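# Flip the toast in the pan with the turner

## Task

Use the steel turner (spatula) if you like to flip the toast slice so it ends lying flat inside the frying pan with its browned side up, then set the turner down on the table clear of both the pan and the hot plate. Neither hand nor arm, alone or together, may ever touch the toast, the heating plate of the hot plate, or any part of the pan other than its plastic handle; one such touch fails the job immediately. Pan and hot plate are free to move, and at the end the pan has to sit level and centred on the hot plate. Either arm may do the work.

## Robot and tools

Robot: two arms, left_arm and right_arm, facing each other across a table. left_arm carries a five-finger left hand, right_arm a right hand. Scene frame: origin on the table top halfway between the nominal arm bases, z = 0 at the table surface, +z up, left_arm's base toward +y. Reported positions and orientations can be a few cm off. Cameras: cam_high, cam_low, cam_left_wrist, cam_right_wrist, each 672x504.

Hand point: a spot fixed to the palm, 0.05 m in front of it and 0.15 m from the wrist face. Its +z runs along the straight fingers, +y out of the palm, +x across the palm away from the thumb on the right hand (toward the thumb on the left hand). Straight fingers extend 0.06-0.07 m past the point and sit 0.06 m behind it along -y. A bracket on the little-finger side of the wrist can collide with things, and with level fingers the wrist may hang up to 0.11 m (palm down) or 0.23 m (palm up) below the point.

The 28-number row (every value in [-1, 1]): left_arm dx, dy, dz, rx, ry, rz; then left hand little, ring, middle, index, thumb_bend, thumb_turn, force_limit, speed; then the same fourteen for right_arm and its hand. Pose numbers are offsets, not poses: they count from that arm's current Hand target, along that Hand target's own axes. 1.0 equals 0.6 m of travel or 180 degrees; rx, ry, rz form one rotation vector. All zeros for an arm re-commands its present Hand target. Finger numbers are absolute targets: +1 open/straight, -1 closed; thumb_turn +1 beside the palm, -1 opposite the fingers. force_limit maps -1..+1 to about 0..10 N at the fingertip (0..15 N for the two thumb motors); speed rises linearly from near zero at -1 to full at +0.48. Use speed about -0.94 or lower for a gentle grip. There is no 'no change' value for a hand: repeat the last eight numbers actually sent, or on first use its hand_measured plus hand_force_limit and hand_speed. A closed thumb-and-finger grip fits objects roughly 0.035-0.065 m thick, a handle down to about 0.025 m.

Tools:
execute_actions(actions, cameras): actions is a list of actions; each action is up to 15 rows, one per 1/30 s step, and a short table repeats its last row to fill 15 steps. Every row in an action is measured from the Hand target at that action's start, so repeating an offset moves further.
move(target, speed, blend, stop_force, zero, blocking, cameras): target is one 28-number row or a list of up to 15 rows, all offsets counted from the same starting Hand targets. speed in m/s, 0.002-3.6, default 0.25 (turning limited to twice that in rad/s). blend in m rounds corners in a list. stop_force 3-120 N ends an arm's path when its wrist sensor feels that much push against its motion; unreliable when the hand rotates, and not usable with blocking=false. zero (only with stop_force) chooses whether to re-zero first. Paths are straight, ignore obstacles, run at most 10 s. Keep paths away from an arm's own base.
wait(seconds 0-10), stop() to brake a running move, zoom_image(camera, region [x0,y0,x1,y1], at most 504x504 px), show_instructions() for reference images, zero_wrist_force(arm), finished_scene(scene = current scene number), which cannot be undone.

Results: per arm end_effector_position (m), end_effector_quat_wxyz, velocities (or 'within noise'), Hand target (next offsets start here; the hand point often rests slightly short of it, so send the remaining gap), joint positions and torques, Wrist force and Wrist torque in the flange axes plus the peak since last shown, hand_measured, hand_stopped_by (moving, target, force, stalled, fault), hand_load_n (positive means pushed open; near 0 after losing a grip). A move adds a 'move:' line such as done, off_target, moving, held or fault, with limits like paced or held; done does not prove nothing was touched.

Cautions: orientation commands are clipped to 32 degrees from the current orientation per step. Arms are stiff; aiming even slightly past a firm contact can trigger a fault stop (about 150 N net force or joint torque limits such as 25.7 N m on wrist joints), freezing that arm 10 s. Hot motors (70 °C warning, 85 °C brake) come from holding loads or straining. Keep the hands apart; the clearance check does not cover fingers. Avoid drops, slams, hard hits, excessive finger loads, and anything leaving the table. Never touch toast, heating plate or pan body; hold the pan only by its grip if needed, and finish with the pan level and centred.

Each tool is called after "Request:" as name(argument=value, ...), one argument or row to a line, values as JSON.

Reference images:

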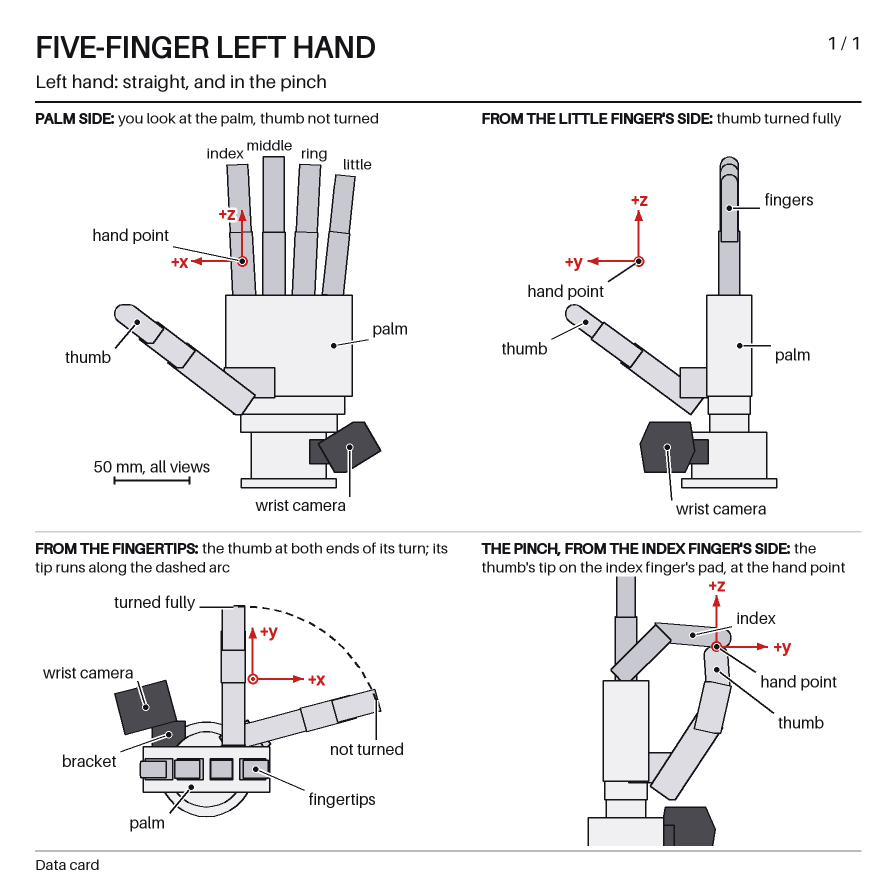

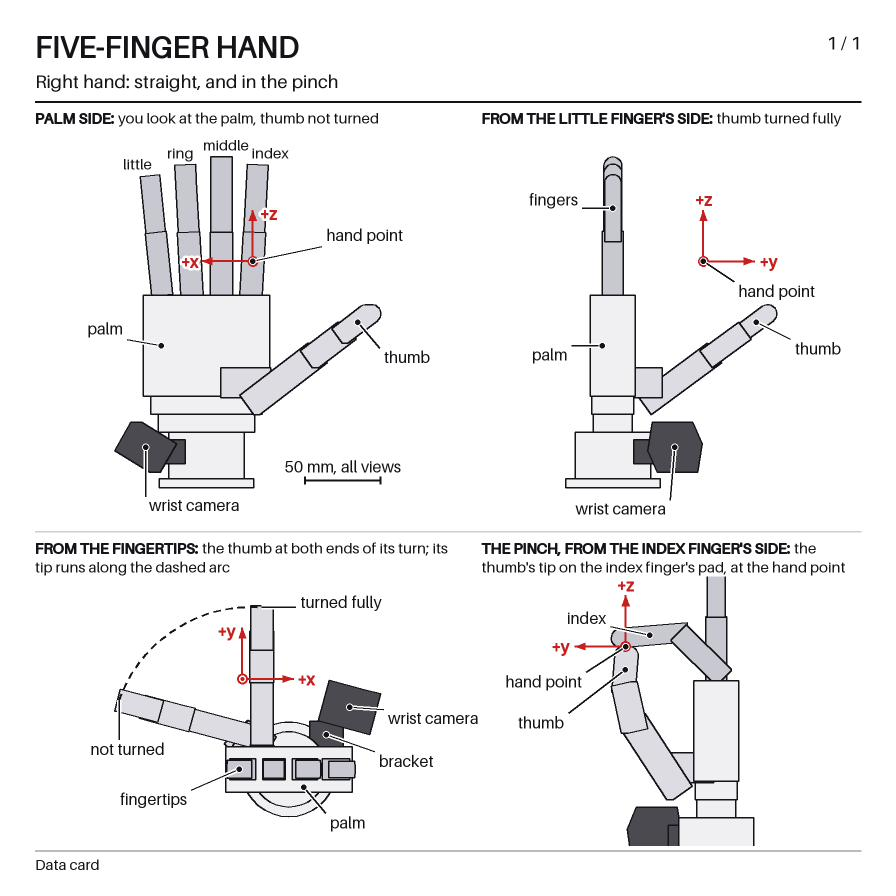

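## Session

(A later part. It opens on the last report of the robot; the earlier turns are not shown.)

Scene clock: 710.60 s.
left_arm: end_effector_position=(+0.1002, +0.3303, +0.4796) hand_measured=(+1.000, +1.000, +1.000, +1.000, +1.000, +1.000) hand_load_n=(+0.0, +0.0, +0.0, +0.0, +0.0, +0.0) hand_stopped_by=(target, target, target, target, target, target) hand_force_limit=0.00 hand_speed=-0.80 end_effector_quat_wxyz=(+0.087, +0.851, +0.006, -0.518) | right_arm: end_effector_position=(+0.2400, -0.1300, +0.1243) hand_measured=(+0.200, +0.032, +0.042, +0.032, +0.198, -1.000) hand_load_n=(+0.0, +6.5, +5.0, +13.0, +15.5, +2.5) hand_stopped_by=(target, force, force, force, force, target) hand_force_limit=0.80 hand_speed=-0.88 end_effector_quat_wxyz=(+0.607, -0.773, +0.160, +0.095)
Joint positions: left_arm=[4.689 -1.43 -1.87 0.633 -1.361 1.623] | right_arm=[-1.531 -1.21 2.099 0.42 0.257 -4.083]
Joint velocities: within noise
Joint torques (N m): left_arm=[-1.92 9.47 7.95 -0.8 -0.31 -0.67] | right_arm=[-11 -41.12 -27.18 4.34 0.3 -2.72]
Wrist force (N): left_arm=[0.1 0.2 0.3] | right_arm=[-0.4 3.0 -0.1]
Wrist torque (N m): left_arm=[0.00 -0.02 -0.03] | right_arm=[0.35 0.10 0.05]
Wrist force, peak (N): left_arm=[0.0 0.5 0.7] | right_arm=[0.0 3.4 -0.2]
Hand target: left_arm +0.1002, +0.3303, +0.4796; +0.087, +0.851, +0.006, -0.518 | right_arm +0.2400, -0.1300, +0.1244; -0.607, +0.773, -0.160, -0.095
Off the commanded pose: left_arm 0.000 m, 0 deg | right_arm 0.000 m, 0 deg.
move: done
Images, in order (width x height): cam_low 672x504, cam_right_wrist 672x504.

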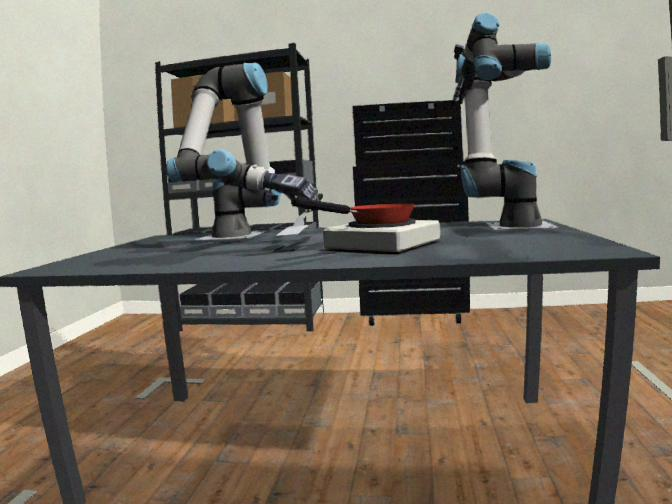

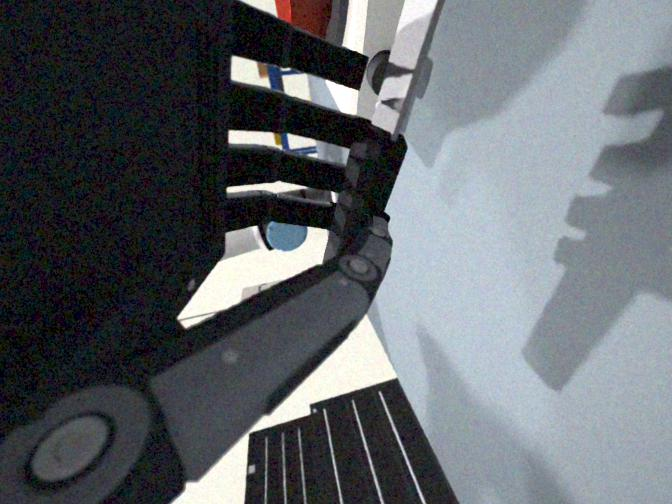

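Request:
move(
  target=[0,0,0,0,0,0,1,1,1,1,1,1,0,-0.8,-0.0741,-0.1967,-0.0527,0,-0.0604,0.2254,0.2,-0.5,-0.5,-0.5,-0.05,-1,0.8,-0.88],
  speed=0.3,
  cameras=[],
)

Request:
move(
  target=[0,0,0,0,0,0,1,1,1,1,1,1,0,-0.8,0.1324,0.068,0.0182,0,0,0,0.2,-0.5,-0.5,-0.5,-0.05,-1,0.8,-0.88],
  speed=0.03,
  stop_force=3,
  cameras=["cam_right_wrist","cam_low"],
)

Request:
zoom_image(
  camera="cam_low",
  region=[220, 120, 400, 270],
)

Scene clock: 724.97 s.
left_arm: end_effector_position=(+0.1002, +0.3303, +0.4796) hand_measured=(+1.000, +1.000, +1.000, +1.000, +1.000, +1.000) hand_load_n=(+0.0, +0.0, +0.0, +0.0, +0.0, +0.0) hand_stopped_by=(target, target, target, target, target, target) hand_force_limit=0.00 hand_speed=-0.80 end_effector_quat_wxyz=(+0.087, +0.851, +0.006, -0.518) | right_arm: end_effector_position=(+0.2400, -0.1296, +0.2544) hand_measured=(+0.200, +0.032, +0.042, +0.032, +0.198, -1.000) hand_load_n=(+0.0, +7.0, +5.5, +13.0, +15.5, +2.0) hand_stopped_by=(target, force, force, force, force, target) hand_force_limit=0.80 hand_speed=-0.88 end_effector_quat_wxyz=(+0.548, -0.657, +0.361, +0.370)
Joint positions: left_arm=[4.689 -1.43 -1.87 0.633 -1.361 1.623] | right_arm=[-1.554 -1.094 2.028 1.291 0.157 -4.276]
Joint velocities: within noise
Joint torques (N m): left_arm=[-2.05 10.72 8.29 -0.95 -0.4 -0.53] | right_arm=[9.09 -18.8 2.98 4.02 -3.1 -2.52]
Wrist force (N): left_arm=[-0.2 -0.1 0.6] | right_arm=[0.5 2.3 -0.2]
Wrist torque (N m): left_arm=[-0.06 0.03 -0.04] | right_arm=[0.33 0.09 -0.04]
Wrist force, peak (N): left_arm=[-0.3 0.1 0.8] | right_arm=[-0.4 3.4 0.0]
Hand target: left_arm +0.1002, +0.3303, +0.4796; +0.087, +0.851, +0.006, -0.518 | right_arm +0.2400, -0.1297, +0.2544; -0.548, +0.657, -0.361, -0.371
Off the commanded pose: left_arm 0.000 m, 0 deg | right_arm 0.000 m, 0 deg.
move: done
No camera images: "cameras" was empty.

Scene clock: 727.60 s.
left_arm: end_effector_position=(+0.1002, +0.3303, +0.4796) hand_measured=(+1.000, +1.000, +1.000, +1.000, +1.000, +1.000) hand_load_n=(+0.0, +0.0, +0.0, +0.0, +0.0, +0.0) hand_stopped_by=(target, target, target, target, target, target) hand_force_limit=0.00 hand_speed=-0.80 end_effector_quat_wxyz=(+0.087, +0.851, +0.006, -0.518) | right_arm: end_effector_position=(+0.2400, -0.1298, +0.2132) hand_measured=(+0.200, +0.032, +0.042, +0.032, +0.198, -1.000) hand_load_n=(+0.0, +7.0, +5.0, +13.5, +14.5, +2.5) hand_stopped_by=(target, force, force, force, force, target) hand_force_limit=0.80 hand_speed=-0.88 end_effector_quat_wxyz=(+0.548, -0.657, +0.361, +0.371)
Joint positions: left_arm=[4.689 -1.43 -1.87 0.633 -1.361 1.623] | right_arm=[-1.554 -1.003 2.04 1.193 0.157 -4.281]
Joint velocities: within noise
Joint torques (N m): left_arm=[-0.35 10.85 7.27 -0.76 -0.48 -0.65] | right_arm=[-5.22 -45.61 -23.08 3.89 0.39 2.49]
Wrist force (N): left_arm=[-0.3 0.0 0.4] | right_arm=[-0.2 2.0 -0.6]
Wrist torque (N m): left_arm=[-0.03 0.04 -0.05] | right_arm=[0.34 0.16 -0.14]
Wrist force, peak (N): left_arm=[-0.6 0.4 0.4] | right_arm=[-4.4 1.4 0.1]
Hand target: left_arm +0.1002, +0.3303, +0.4796; +0.087, +0.851, +0.006, -0.518 | right_arm +0.2400, -0.1298, +0.2132; -0.548, +0.657, -0.361, -0.371 (not the last commanded pose)
Off the commanded pose: left_arm 0.000 m, 0 deg | right_arm 0.049 m, 0 deg.
move: contact (right_arm)
Images, in order (width x height): cam_low 672x504, cam_right_wrist 672x504.

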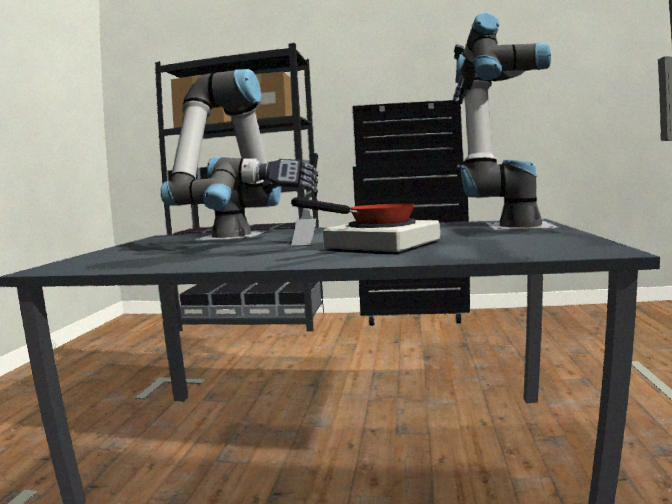

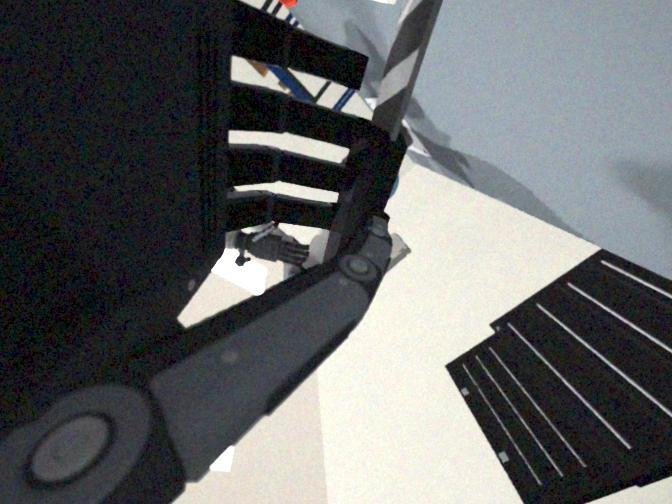

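Scaled by 2.800.

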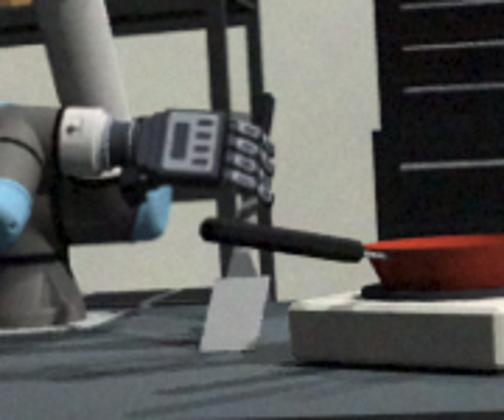

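Request:
move(
  target=[
    [0,0,0,0,0,0,1,1,1,1,1,1,0,-0.8,-0.2060,-0.1058,-0.0284,0,0,0,0.2,-0.5,-0.5,-0.5,-0.05,-1,0.8,-0.88],
    [0,0,0,0,0,0,1,1,1,1,1,1,0,-0.8,-0.2109,-0.1871,0.3546,-0.0294,-0.0151,-0.00405,0.2,-0.5,-0.5,-0.5,-0.05,-1,0.8,-0.88],
    [0,0,0,0,0,0,1,1,1,1,1,1,0,-0.8,-0.1668,-0.1645,0.3607,-0.0294,-0.0151,-0.00405,0.2,-0.5,-0.5,-0.5,-0.05,-1,0.8,-0.88],
  ],
  speed=[0.3,0.3,0.1],
  blend=[0.05,0.01,0],
  cameras=["cam_low","cam_high"],
)

Request:
zoom_image(
  camera="cam_high",
  region=[230, 190, 370, 300],
)

Request:
zoom_image(
  camera="cam_low",
  region=[320, 130, 460, 260],
)

Scene clock: 742.57 s.
left_arm: end_effector_position=(+0.1002, +0.3303, +0.4796) hand_measured=(+1.000, +1.000, +1.000, +1.000, +1.000, +1.000) hand_load_n=(+0.0, +0.0, +0.0, +0.0, +0.0, +0.0) hand_stopped_by=(target, target, target, target, target, target) hand_force_limit=0.00 hand_speed=-0.80 end_effector_quat_wxyz=(+0.087, +0.851, +0.006, -0.518) | right_arm: end_effector_position=(+0.2605, +0.1044, +0.3195) hand_measured=(+0.200, +0.032, +0.042, +0.032, +0.198, -1.000) hand_load_n=(+0.0, +7.0, +5.0, +12.5, +15.5, +2.5) hand_stopped_by=(target, force, force, force, force, target) hand_force_limit=0.80 hand_speed=-0.88 end_effector_quat_wxyz=(+0.528, -0.675, +0.326, +0.399)
Joint positions: left_arm=[4.689 -1.43 -1.87 0.633 -1.361 1.623] | right_arm=[-1.035 -1.114 1.374 0.12 0.341 -2.405]
Joint velocities: within noise
Joint torques (N m): left_arm=[-1.79 9.51 8.28 -0.49 -0.17 -0.44] | right_arm=[-10.88 -53.5 -7.22 -1.39 1.42 2]
Wrist force (N): left_arm=[0.0 0.2 0.4] | right_arm=[0.4 2.4 -0.4]
Wrist torque (N m): left_arm=[-0.01 0.00 -0.04] | right_arm=[0.37 0.10 -0.04]
Wrist force, peak (N): left_arm=[-0.3 0.4 0.7] | right_arm=[-5.9 1.2 -0.7]
Hand target: left_arm +0.1002, +0.3303, +0.4796; +0.087, +0.851, +0.006, -0.518 | right_arm +0.2605, +0.1044, +0.3195; -0.528, +0.675, -0.326, -0.399
Off the commanded pose: left_arm 0.000 m, 0 deg | right_arm 0.000 m, 0 deg.
move: done
Images, in order (width x height): cam_high 672x504, cam_low 672x504.

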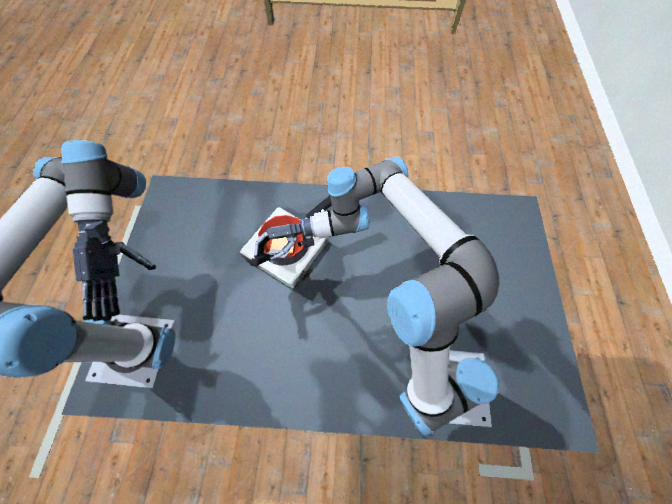

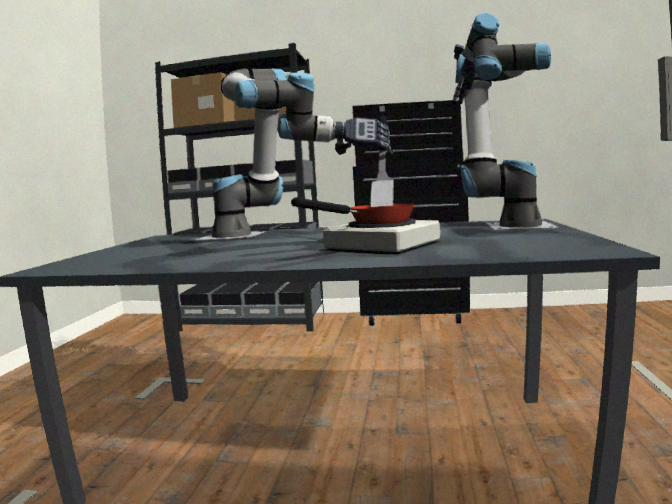

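Scaled by 3.600.

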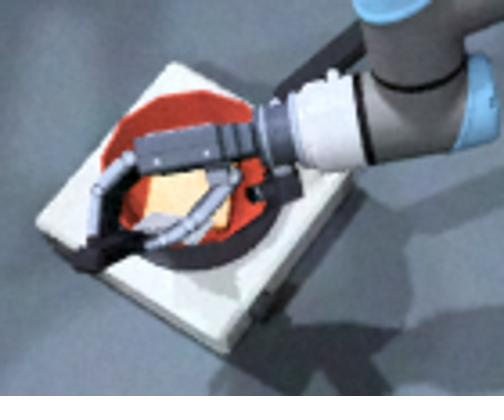

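Scaled by 3.600.

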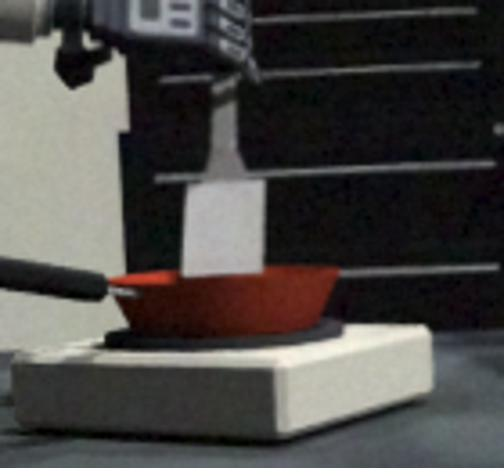

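Request:
zoom_image(
  camera="cam_high",
  region=[255, 210, 315, 270],
)

Scaled by 8.400.

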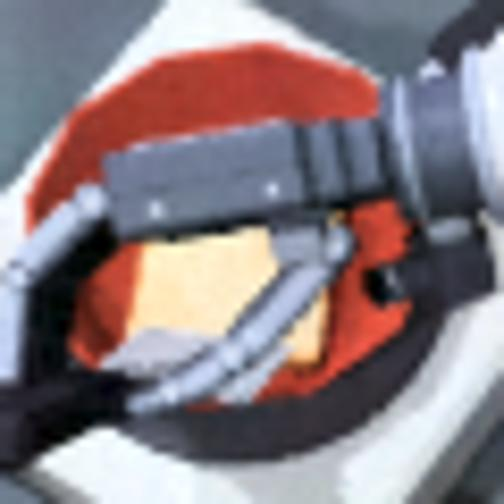

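Request:
move(
  target=[0,0,0,0,0,0,1,1,1,1,1,1,0,-0.8,0.0737,0.0393,0.0036,0,0,0,0.2,-0.5,-0.5,-0.5,-0.05,-1,0.8,-0.88],
  speed=0.025,
  stop_force=3,
  cameras=["cam_low","cam_high"],
)

Request:
zoom_image(
  camera="cam_high",
  region=[255, 210, 315, 270],
)

Request:
zoom_image(
  camera="cam_low",
  region=[320, 130, 460, 260],
)

Scene clock: 755.90 s.
left_arm: end_effector_position=(+0.1002, +0.3303, +0.4796) hand_measured=(+1.000, +1.000, +1.000, +1.000, +1.000, +1.000) hand_load_n=(+0.0, +0.0, +0.0, +0.0, +0.0, +0.0) hand_stopped_by=(target, target, target, target, target, target) hand_force_limit=0.00 hand_speed=-0.80 end_effector_quat_wxyz=(+0.087, +0.851, +0.006, -0.518) | right_arm: end_effector_position=(+0.2605, +0.1008, +0.2754) hand_measured=(+0.200, +0.032, +0.042, +0.032, +0.198, -1.000) hand_load_n=(+0.0, +8.0, +5.0, +11.5, +13.5, +1.0) hand_stopped_by=(target, force, force, force, force, target) hand_force_limit=0.80 hand_speed=-0.88 end_effector_quat_wxyz=(+0.528, -0.675, +0.326, +0.399)
Joint positions: left_arm=[4.689 -1.43 -1.87 0.633 -1.361 1.623] | right_arm=[-1.041 -1.086 1.451 0.022 0.335 -2.412]
Joint velocities: within noise
Joint torques (N m): left_arm=[-2.55 10.38 8.7 -0.52 -0.13 -0.65] | right_arm=[9.07 -54.09 -33.89 2.23 1.28 2.58]
Wrist force (N): left_arm=[-0.3 0.2 0.5] | right_arm=[0.3 1.6 -0.3]
Wrist torque (N m): left_arm=[-0.01 0.04 -0.06] | right_arm=[0.35 0.14 -0.21]
Wrist force, peak (N): left_arm=[-0.4 0.3 0.8] | right_arm=[-3.0 1.5 -0.7]
Hand target: left_arm +0.1002, +0.3303, +0.4796; +0.087, +0.851, +0.006, -0.518 | right_arm +0.2605, +0.1008, +0.2754; -0.528, +0.675, -0.326, -0.399 (not the last commanded pose)
Off the commanded pose: left_arm 0.000 m, 0 deg | right_arm 0.006 m, 0 deg.
move: contact (right_arm)
Images, in order (width x height): cam_high 672x504, cam_low 672x504.

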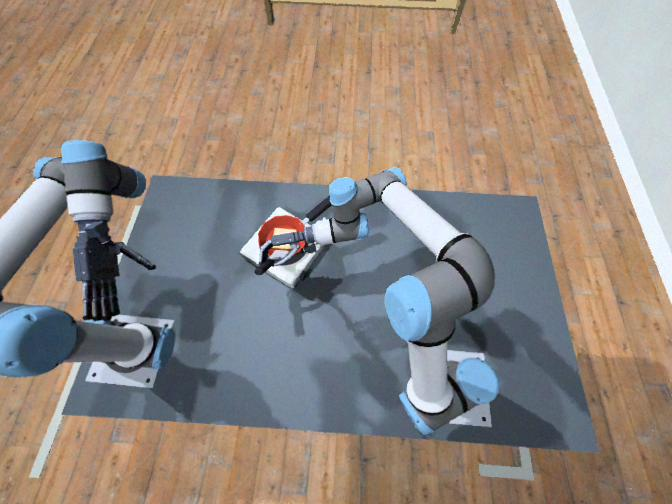

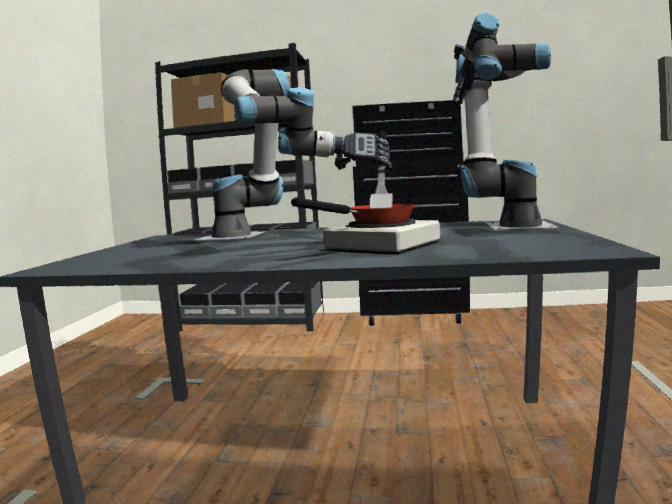

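Scaled by 8.400.

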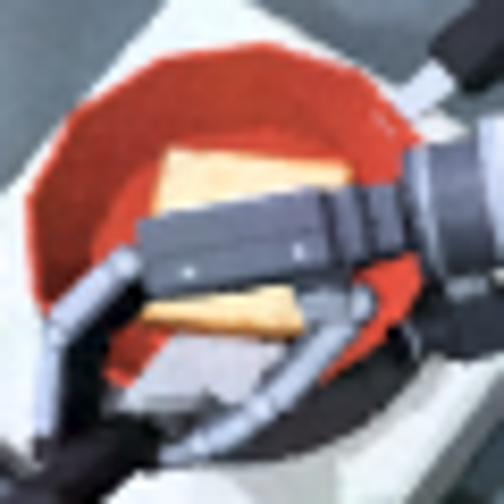

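Scaled by 3.600.

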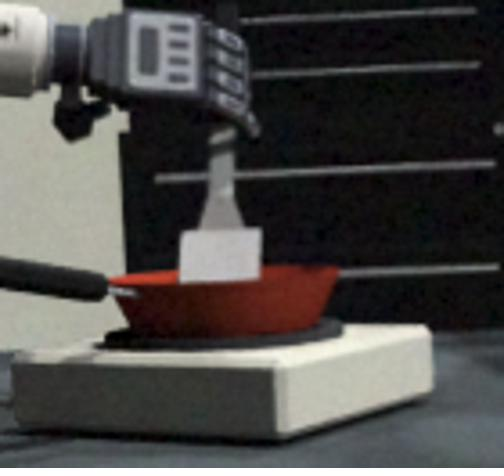

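Request:
move(
  target=[
    [0,0,0,0,0,0,1,1,1,1,1,1,0,-0.8,0.02825,0.0498,0.01389,0,0.01438,-0.05366,0.2,-0.5,-0.5,-0.5,-0.05,-1,0.8,-0.88],
    [0,0,0,0,0,0,1,1,1,1,1,1,0,-0.8,0.0675,0.0792,0.0229,0,0.0273,-0.1020,0.2,-0.5,-0.5,-0.5,-0.05,-1,0.8,-0.88],
    [0,0,0,0,0,0,1,1,1,1,1,1,0,-0.8,0.1040,0.0871,0.0262,0,0.0359,-0.1342,0.2,-0.5,-0.5,-0.5,-0.05,-1,0.8,-0.88],
    [0,0,0,0,0,0,1,1,1,1,1,1,0,-0.8,0.1400,0.0869,0.0273,0,0.0431,-0.1610,0.2,-0.5,-0.5,-0.5,-0.05,-1,0.8,-0.88],
    [0,0,0,0,0,0,1,1,1,1,1,1,0,-0.8,0.1652,0.0817,0.0271,0,0.0474,-0.1771,0.2,-0.5,-0.5,-0.5,-0.05,-1,0.8,-0.88],
  ],
  speed=0.08,
  blend=[0.005,0.005,0.005,0.005,0],
  cameras=["cam_low","cam_high","cam_right_wrist"],
)

Request:
zoom_image(
  camera="cam_high",
  region=[255, 200, 335, 280],
)

Request:
zoom_image(
  camera="cam_low",
  region=[320, 150, 460, 260],
)

Scene clock: 776.03 s.
left_arm: end_effector_position=(+0.1002, +0.3303, +0.4796) hand_measured=(+1.000, +1.000, +1.000, +1.000, +1.000, +1.000) hand_load_n=(+0.0, +0.0, +0.0, +0.0, +0.0, +0.0) hand_stopped_by=(target, target, target, target, target, target) hand_force_limit=0.00 hand_speed=-0.80 end_effector_quat_wxyz=(+0.087, +0.851, +0.006, -0.518) | right_arm: end_effector_position=(+0.2617, +0.1035, +0.1637) hand_measured=(+0.200, +0.032, +0.042, +0.032, +0.198, -1.000) hand_load_n=(+0.0, +5.5, +5.0, +11.0, +14.5, +2.5) hand_stopped_by=(target, force, force, force, force, target) hand_force_limit=0.80 hand_speed=-0.88 end_effector_quat_wxyz=(+0.592, -0.766, +0.166, +0.188)
Joint positions: left_arm=[4.689 -1.43 -1.87 0.633 -1.361 1.623] | right_arm=[-0.999 -1.062 1.564 -0.013 0.508 -3.056]
Joint velocities: within noise
Joint torques (N m): left_arm=[-2.24 10.05 8.78 -0.26 -0.22 -0.59] | right_arm=[-11.2 -28.2 -33.94 2.03 1.37 -2.85]
Wrist force (N): left_arm=[-0.1 0.1 0.3] | right_arm=[-0.5 2.6 -0.3]
Wrist torque (N m): left_arm=[-0.01 0.00 -0.04] | right_arm=[0.34 0.12 -0.01]
Wrist force, peak (N): left_arm=[-0.2 0.3 0.7] | right_arm=[-4.0 1.8 -0.9]
Hand target: left_arm +0.1002, +0.3303, +0.4796; +0.087, +0.851, +0.006, -0.518 | right_arm +0.2617, +0.1035, +0.1637; -0.592, +0.766, -0.166, -0.188
Off the commanded pose: left_arm 0.000 m, 0 deg | right_arm 0.000 m, 0 deg.
move: done
Images, in order (width x height): cam_high 672x504, cam_low 672x504, cam_right_wrist 672x504.

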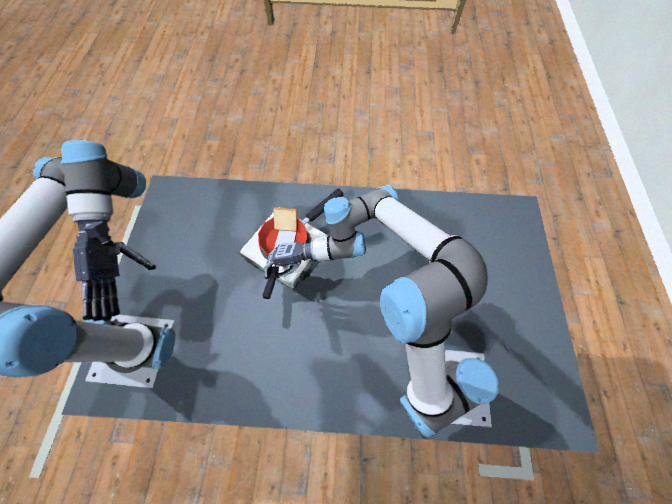

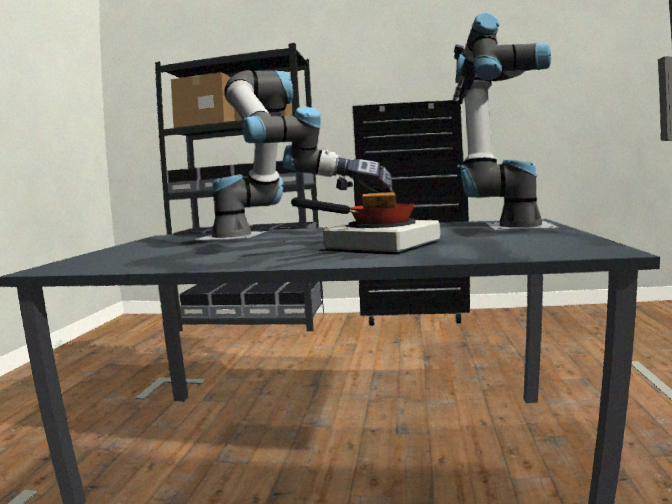

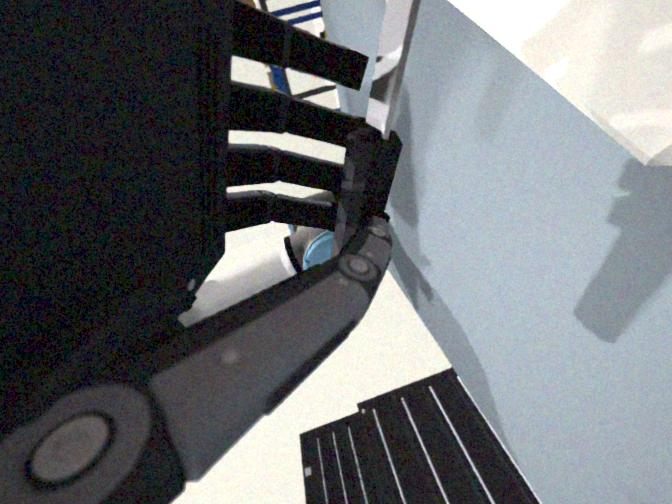

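Scaled by 6.300.

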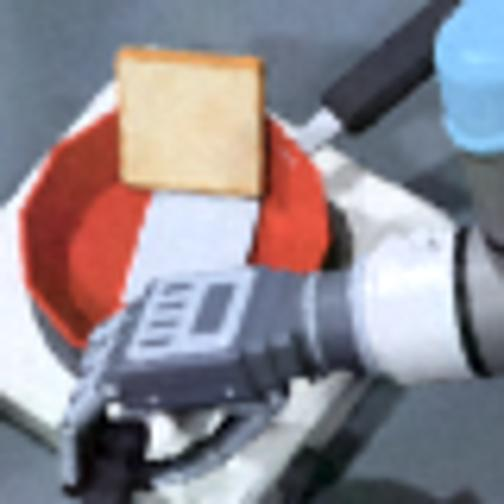

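Scaled by 3.600.

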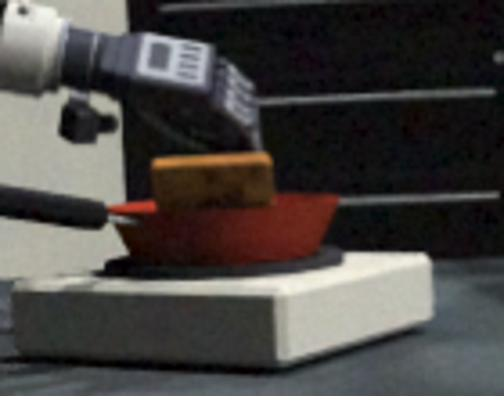

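Request:
move(
  target=[0,0,0,0,0,0,1,1,1,1,1,1,0,-0.8,0.0342,0.0002,0.0011,0,0.00288,-0.01073,0.2,-0.5,-0.5,-0.5,-0.05,-1,0.8,-0.88],
  speed=0.03,
  cameras=["cam_high","cam_low"],
)

Request:
zoom_image(
  camera="cam_high",
  region=[255, 200, 335, 280],
)

Request:
zoom_image(
  camera="cam_low",
  region=[320, 150, 460, 260],
)

Scene clock: 826.80 s.
left_arm: end_effector_position=(+0.1002, +0.3303, +0.4796) hand_measured=(+1.000, +1.000, +1.000, +1.000, +1.000, +1.000) hand_load_n=(+0.0, +0.0, +0.0, +0.0, +0.0, +0.0) hand_stopped_by=(target, target, target, target, target, target) hand_force_limit=0.00 hand_speed=-0.80 end_effector_quat_wxyz=(+0.087, +0.851, +0.006, -0.518) | right_arm: end_effector_position=(+0.2794, +0.1035, +0.1535) hand_measured=(+0.200, +0.032, +0.042, +0.032, +0.198, -1.000) hand_load_n=(+0.0, +6.5, +4.5, +10.0, +14.5, +2.0) hand_stopped_by=(target, force, force, force, force, target) hand_force_limit=0.80 hand_speed=-0.88 end_effector_quat_wxyz=(+0.594, -0.770, +0.156, +0.175)
Joint positions: left_arm=[4.689 -1.43 -1.87 0.633 -1.361 1.623] | right_arm=[-1.014 -1.029 1.534 -0.002 0.504 -3.105]
Joint velocities: within noise
Joint torques (N m): left_arm=[-1.9 10.9 8.88 -0.47 -0.17 -0.63] | right_arm=[-13.44 -27.2 -34.09 2.07 -1.64 -2.9]
Wrist force (N): left_arm=[-0.3 0.1 0.5] | right_arm=[-3.2 1.7 0.1]
Wrist torque (N m): left_arm=[-0.03 0.05 -0.05] | right_arm=[0.34 0.07 -0.25]
Wrist force, peak (N): left_arm=[-0.4 0.4 0.7] | right_arm=[-3.0 2.6 1.0]
Hand target: left_arm +0.1002, +0.3303, +0.4796; +0.087, +0.851, +0.006, -0.518 | right_arm +0.2795, +0.1035, +0.1535; -0.594, +0.770, -0.156, -0.174
Off the commanded pose: left_arm 0.000 m, 0 deg | right_arm 0.000 m, 0 deg.
move: done
Images, in order (width x height): cam_high 672x504, cam_low 672x504.

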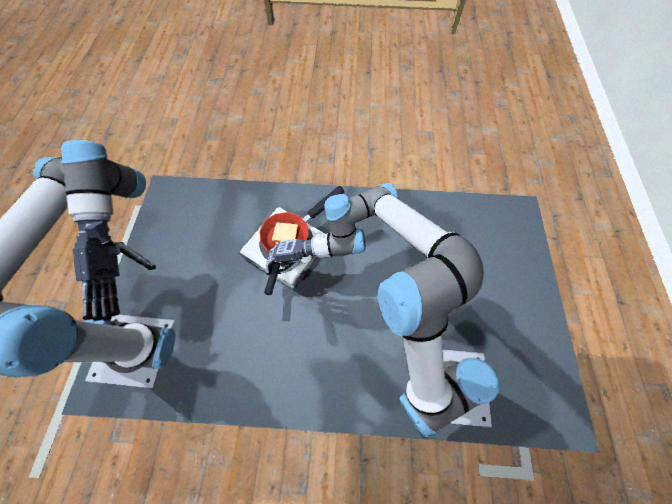

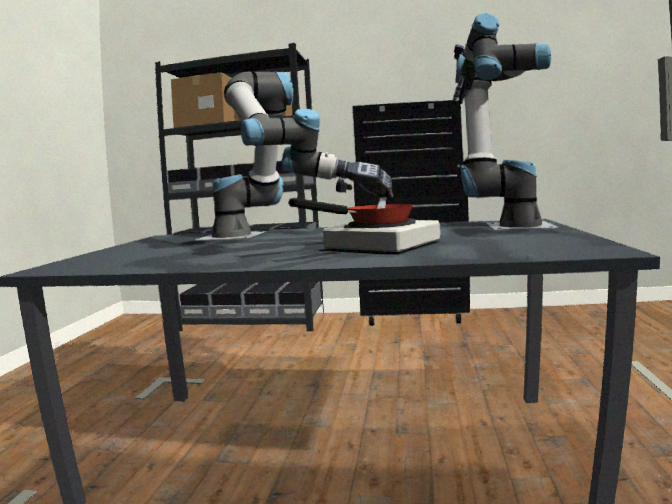

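Scaled by 6.300.

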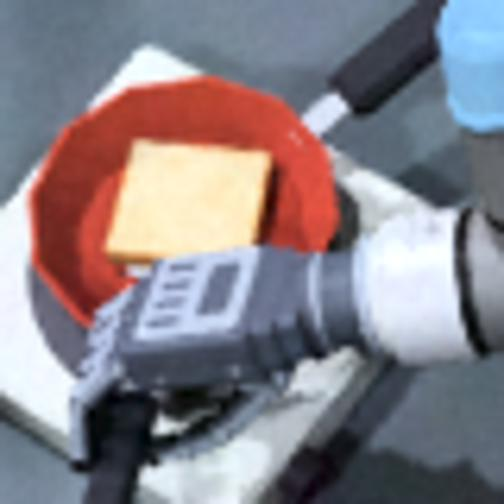

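Scaled by 3.600.

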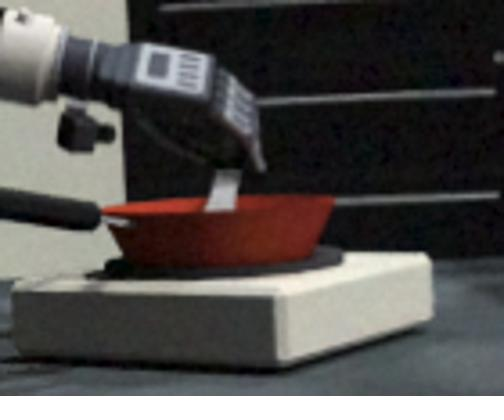

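Request:
move(
  target=[
    [0,0,0,0,0,0,1,1,1,1,1,1,0,-0.8,-0.0524,-0.0281,-0.0087,0,0.0230,-0.0859,0.2,-0.5,-0.5,-0.5,-0.05,-1,0.8,-0.88],
    [0,0,0,0,0,0,1,1,1,1,1,1,0,-0.8,-0.0978,-0.1142,-0.0318,0,0.0230,-0.0859,0.2,-0.5,-0.5,-0.5,-0.05,-1,0.8,-0.88],
  ],
  speed=0.07,
  blend=0.005,
  cameras=["cam_high","cam_low","cam_right_wrist"],
)

Request:
zoom_image(
  camera="cam_high",
  region=[255, 200, 335, 280],
)

Request:
zoom_image(
  camera="cam_low",
  region=[320, 130, 460, 260],
)

Scene clock: 838.33 s.
left_arm: end_effector_position=(+0.1002, +0.3303, +0.4796) hand_measured=(+1.000, +1.000, +1.000, +1.000, +1.000, +1.000) hand_load_n=(+0.0, +0.0, +0.0, +0.0, +0.0, +0.0) hand_stopped_by=(target, target, target, target, target, target) hand_force_limit=0.00 hand_speed=-0.80 end_effector_quat_wxyz=(+0.087, +0.851, +0.006, -0.518) | right_arm: end_effector_position=(+0.2595, +0.1037, +0.2434) hand_measured=(+0.200, +0.032, +0.042, +0.032, +0.198, -1.000) hand_load_n=(+0.0, +5.5, +4.5, +12.0, +14.5, +2.5) hand_stopped_by=(target, force, force, force, force, target) hand_force_limit=0.80 hand_speed=-0.88 end_effector_quat_wxyz=(+0.606, -0.789, +0.072, +0.065)
Joint positions: left_arm=[4.689 -1.43 -1.87 0.633 -1.361 1.623] | right_arm=[-0.958 -1.214 1.504 0.163 0.625 -3.32]
Joint velocities: within noise
Joint torques (N m): left_arm=[-2.58 10.61 7.74 -0.32 -0.2 -0.57] | right_arm=[8.34 -49.93 -37.2 1.55 0.3 -3.01]
Wrist force (N): left_arm=[-0.4 0.1 0.5] | right_arm=[-0.5 3.0 -0.2]
Wrist torque (N m): left_arm=[-0.03 0.07 -0.06] | right_arm=[0.32 0.10 0.11]
Wrist force, peak (N): left_arm=[0.0 0.4 1.0] | right_arm=[-3.6 2.1 0.1]
Hand target: left_arm +0.1002, +0.3303, +0.4796; +0.087, +0.851, +0.006, -0.518 | right_arm +0.2595, +0.1037, +0.2435; -0.606, +0.789, -0.072, -0.065
Off the commanded pose: left_arm 0.000 m, 0 deg | right_arm 0.000 m, 0 deg.
move: done
Images, in order (width x height): cam_high 672x504, cam_low 672x504, cam_right_wrist 672x504.

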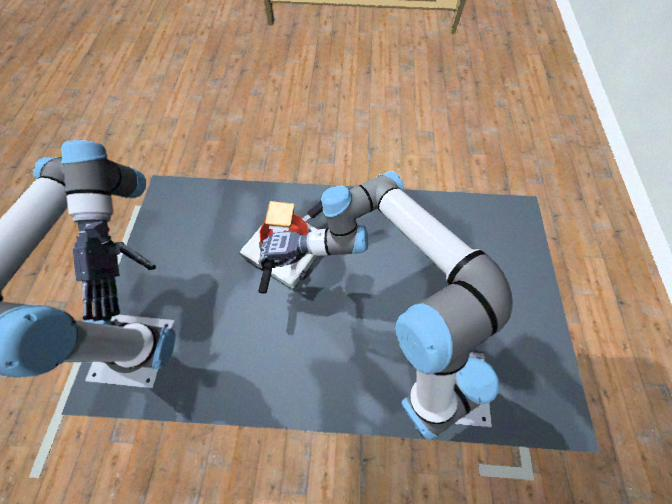

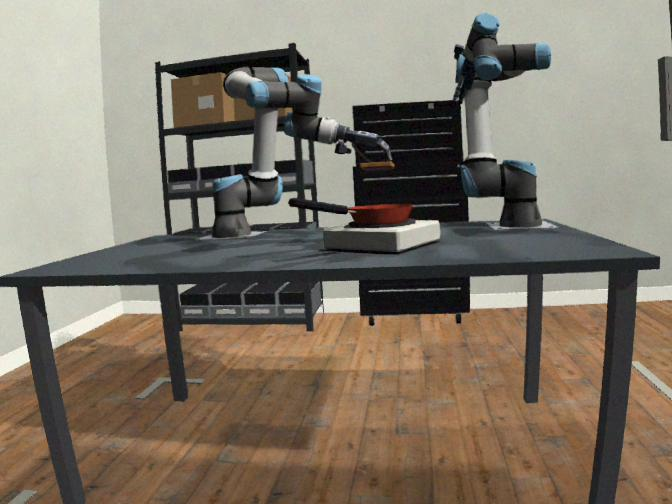

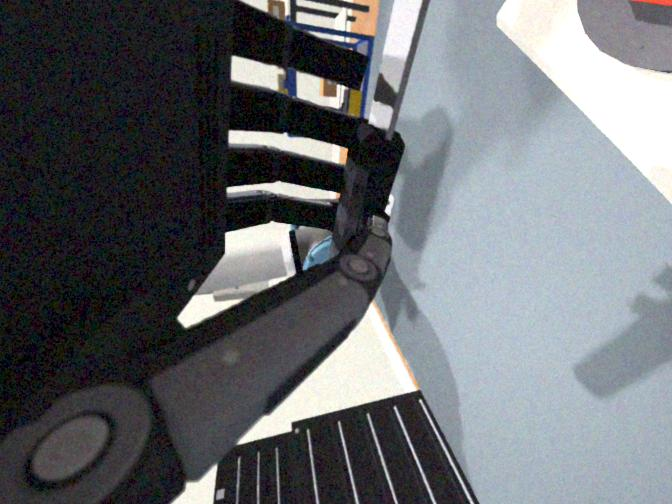

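Scaled by 6.300.

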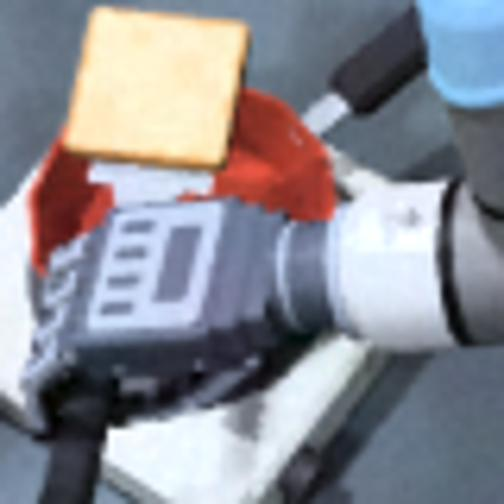

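Scaled by 3.600.

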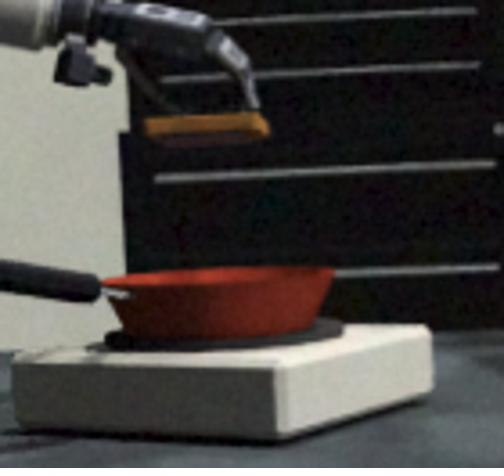

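Request:
move(
  target=[0,0,0,0,0,0,1,1,1,1,1,1,0,-0.8,-0.2082,-0.1945,-0.0524,0,0,0,0.2,-0.5,-0.5,-0.5,-0.05,-1,0.8,-0.88],
  speed=0.1,
  cameras=["cam_high","cam_low","cam_right_wrist"],
)

Request:
zoom_image(
  camera="cam_high",
  region=[235, 190, 335, 290],
)

Request:
zoom_image(
  camera="cam_low",
  region=[300, 80, 460, 260],
)

Scene clock: 860.53 s.
left_arm: end_effector_position=(+0.1002, +0.3303, +0.4796) hand_measured=(+1.000, +1.000, +1.000, +1.000, +1.000, +1.000) hand_load_n=(+0.0, +0.0, +0.0, +0.0, +0.0, +0.0) hand_stopped_by=(target, target, target, target, target, target) hand_force_limit=0.00 hand_speed=-0.80 end_effector_quat_wxyz=(+0.087, +0.851, +0.006, -0.518) | right_arm: end_effector_position=(+0.1600, +0.1073, +0.3859) hand_measured=(+0.200, +0.032, +0.042, +0.032, +0.198, -1.000) hand_load_n=(+0.0, +5.0, +4.5, +12.0, +14.5, +2.5) hand_stopped_by=(target, force, force, force, force, target) hand_force_limit=0.80 hand_speed=-0.88 end_effector_quat_wxyz=(+0.606, -0.789, +0.072, +0.065)
Joint positions: left_arm=[4.689 -1.43 -1.87 0.633 -1.361 1.623] | right_arm=[-0.816 -1.409 1.379 0.413 0.755 -3.229]
Joint velocities: within noise
Joint torques (N m): left_arm=[-4.35 10.79 8.9 -0.1 -0.03 -0.68] | right_arm=[9.19 -42.83 -36.5 1.16 1.62 2.28]
Wrist force (N): left_arm=[-0.2 0.4 0.5] | right_arm=[-0.3 2.8 -0.4]
Wrist torque (N m): left_arm=[0.02 0.02 -0.05] | right_arm=[0.33 0.05 0.13]
Wrist force, peak (N): left_arm=[-0.4 0.4 0.7] | right_arm=[0.2 3.4 0.2]
Hand target: left_arm +0.1002, +0.3303, +0.4796; +0.087, +0.851, +0.006, -0.518 | right_arm +0.1599, +0.1074, +0.3859; -0.606, +0.789, -0.072, -0.065
Off the commanded pose: left_arm 0.000 m, 0 deg | right_arm 0.000 m, 0 deg.
move: done
Images, in order (width x height): cam_high 672x504, cam_low 672x504, cam_right_wrist 672x504.

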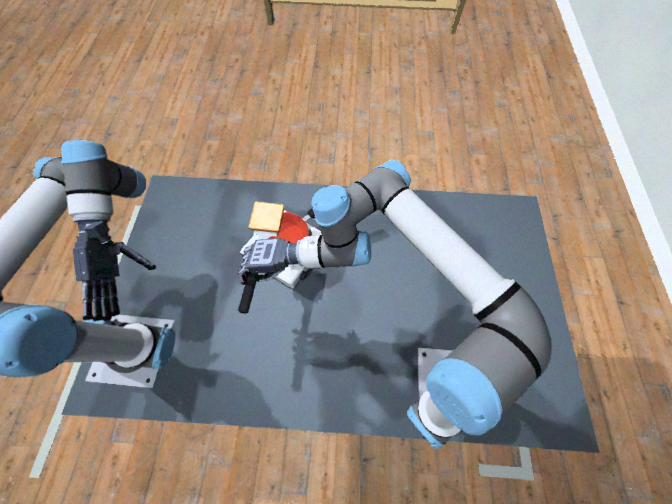

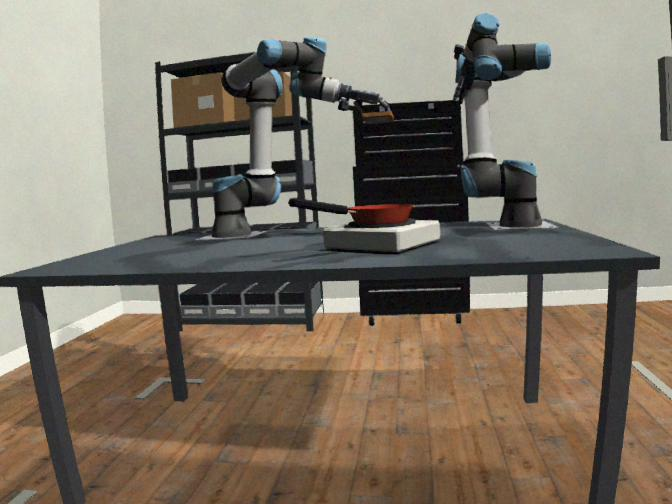

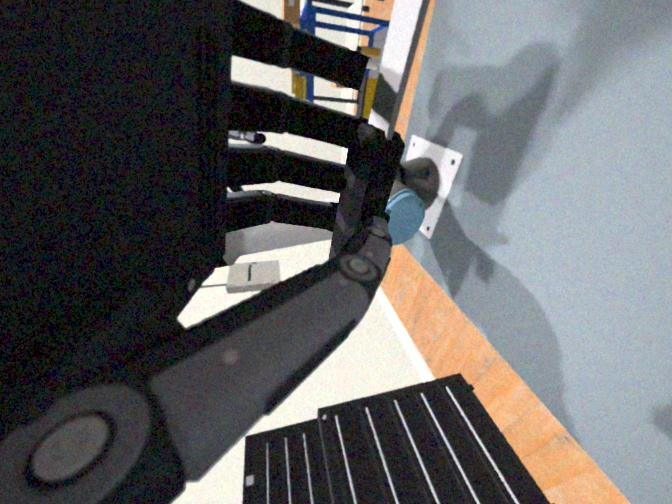

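Scaled by 5.040.

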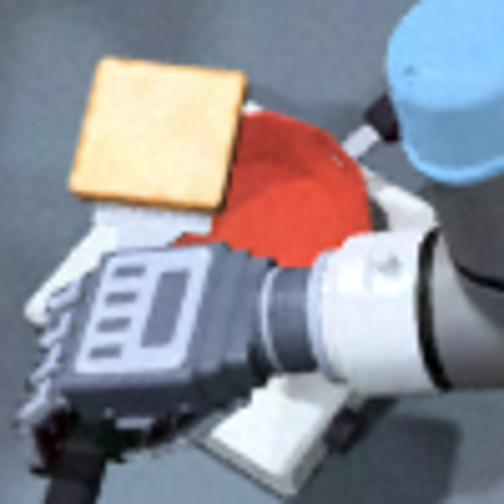

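Scaled by 2.800.

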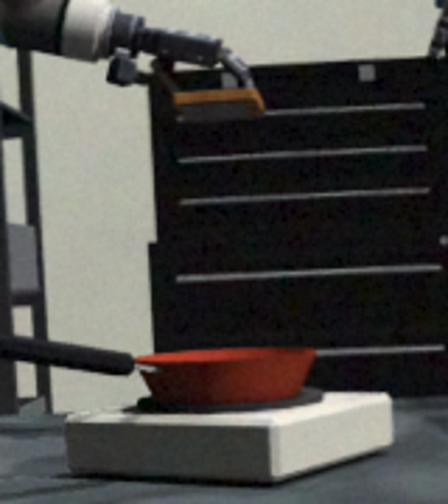

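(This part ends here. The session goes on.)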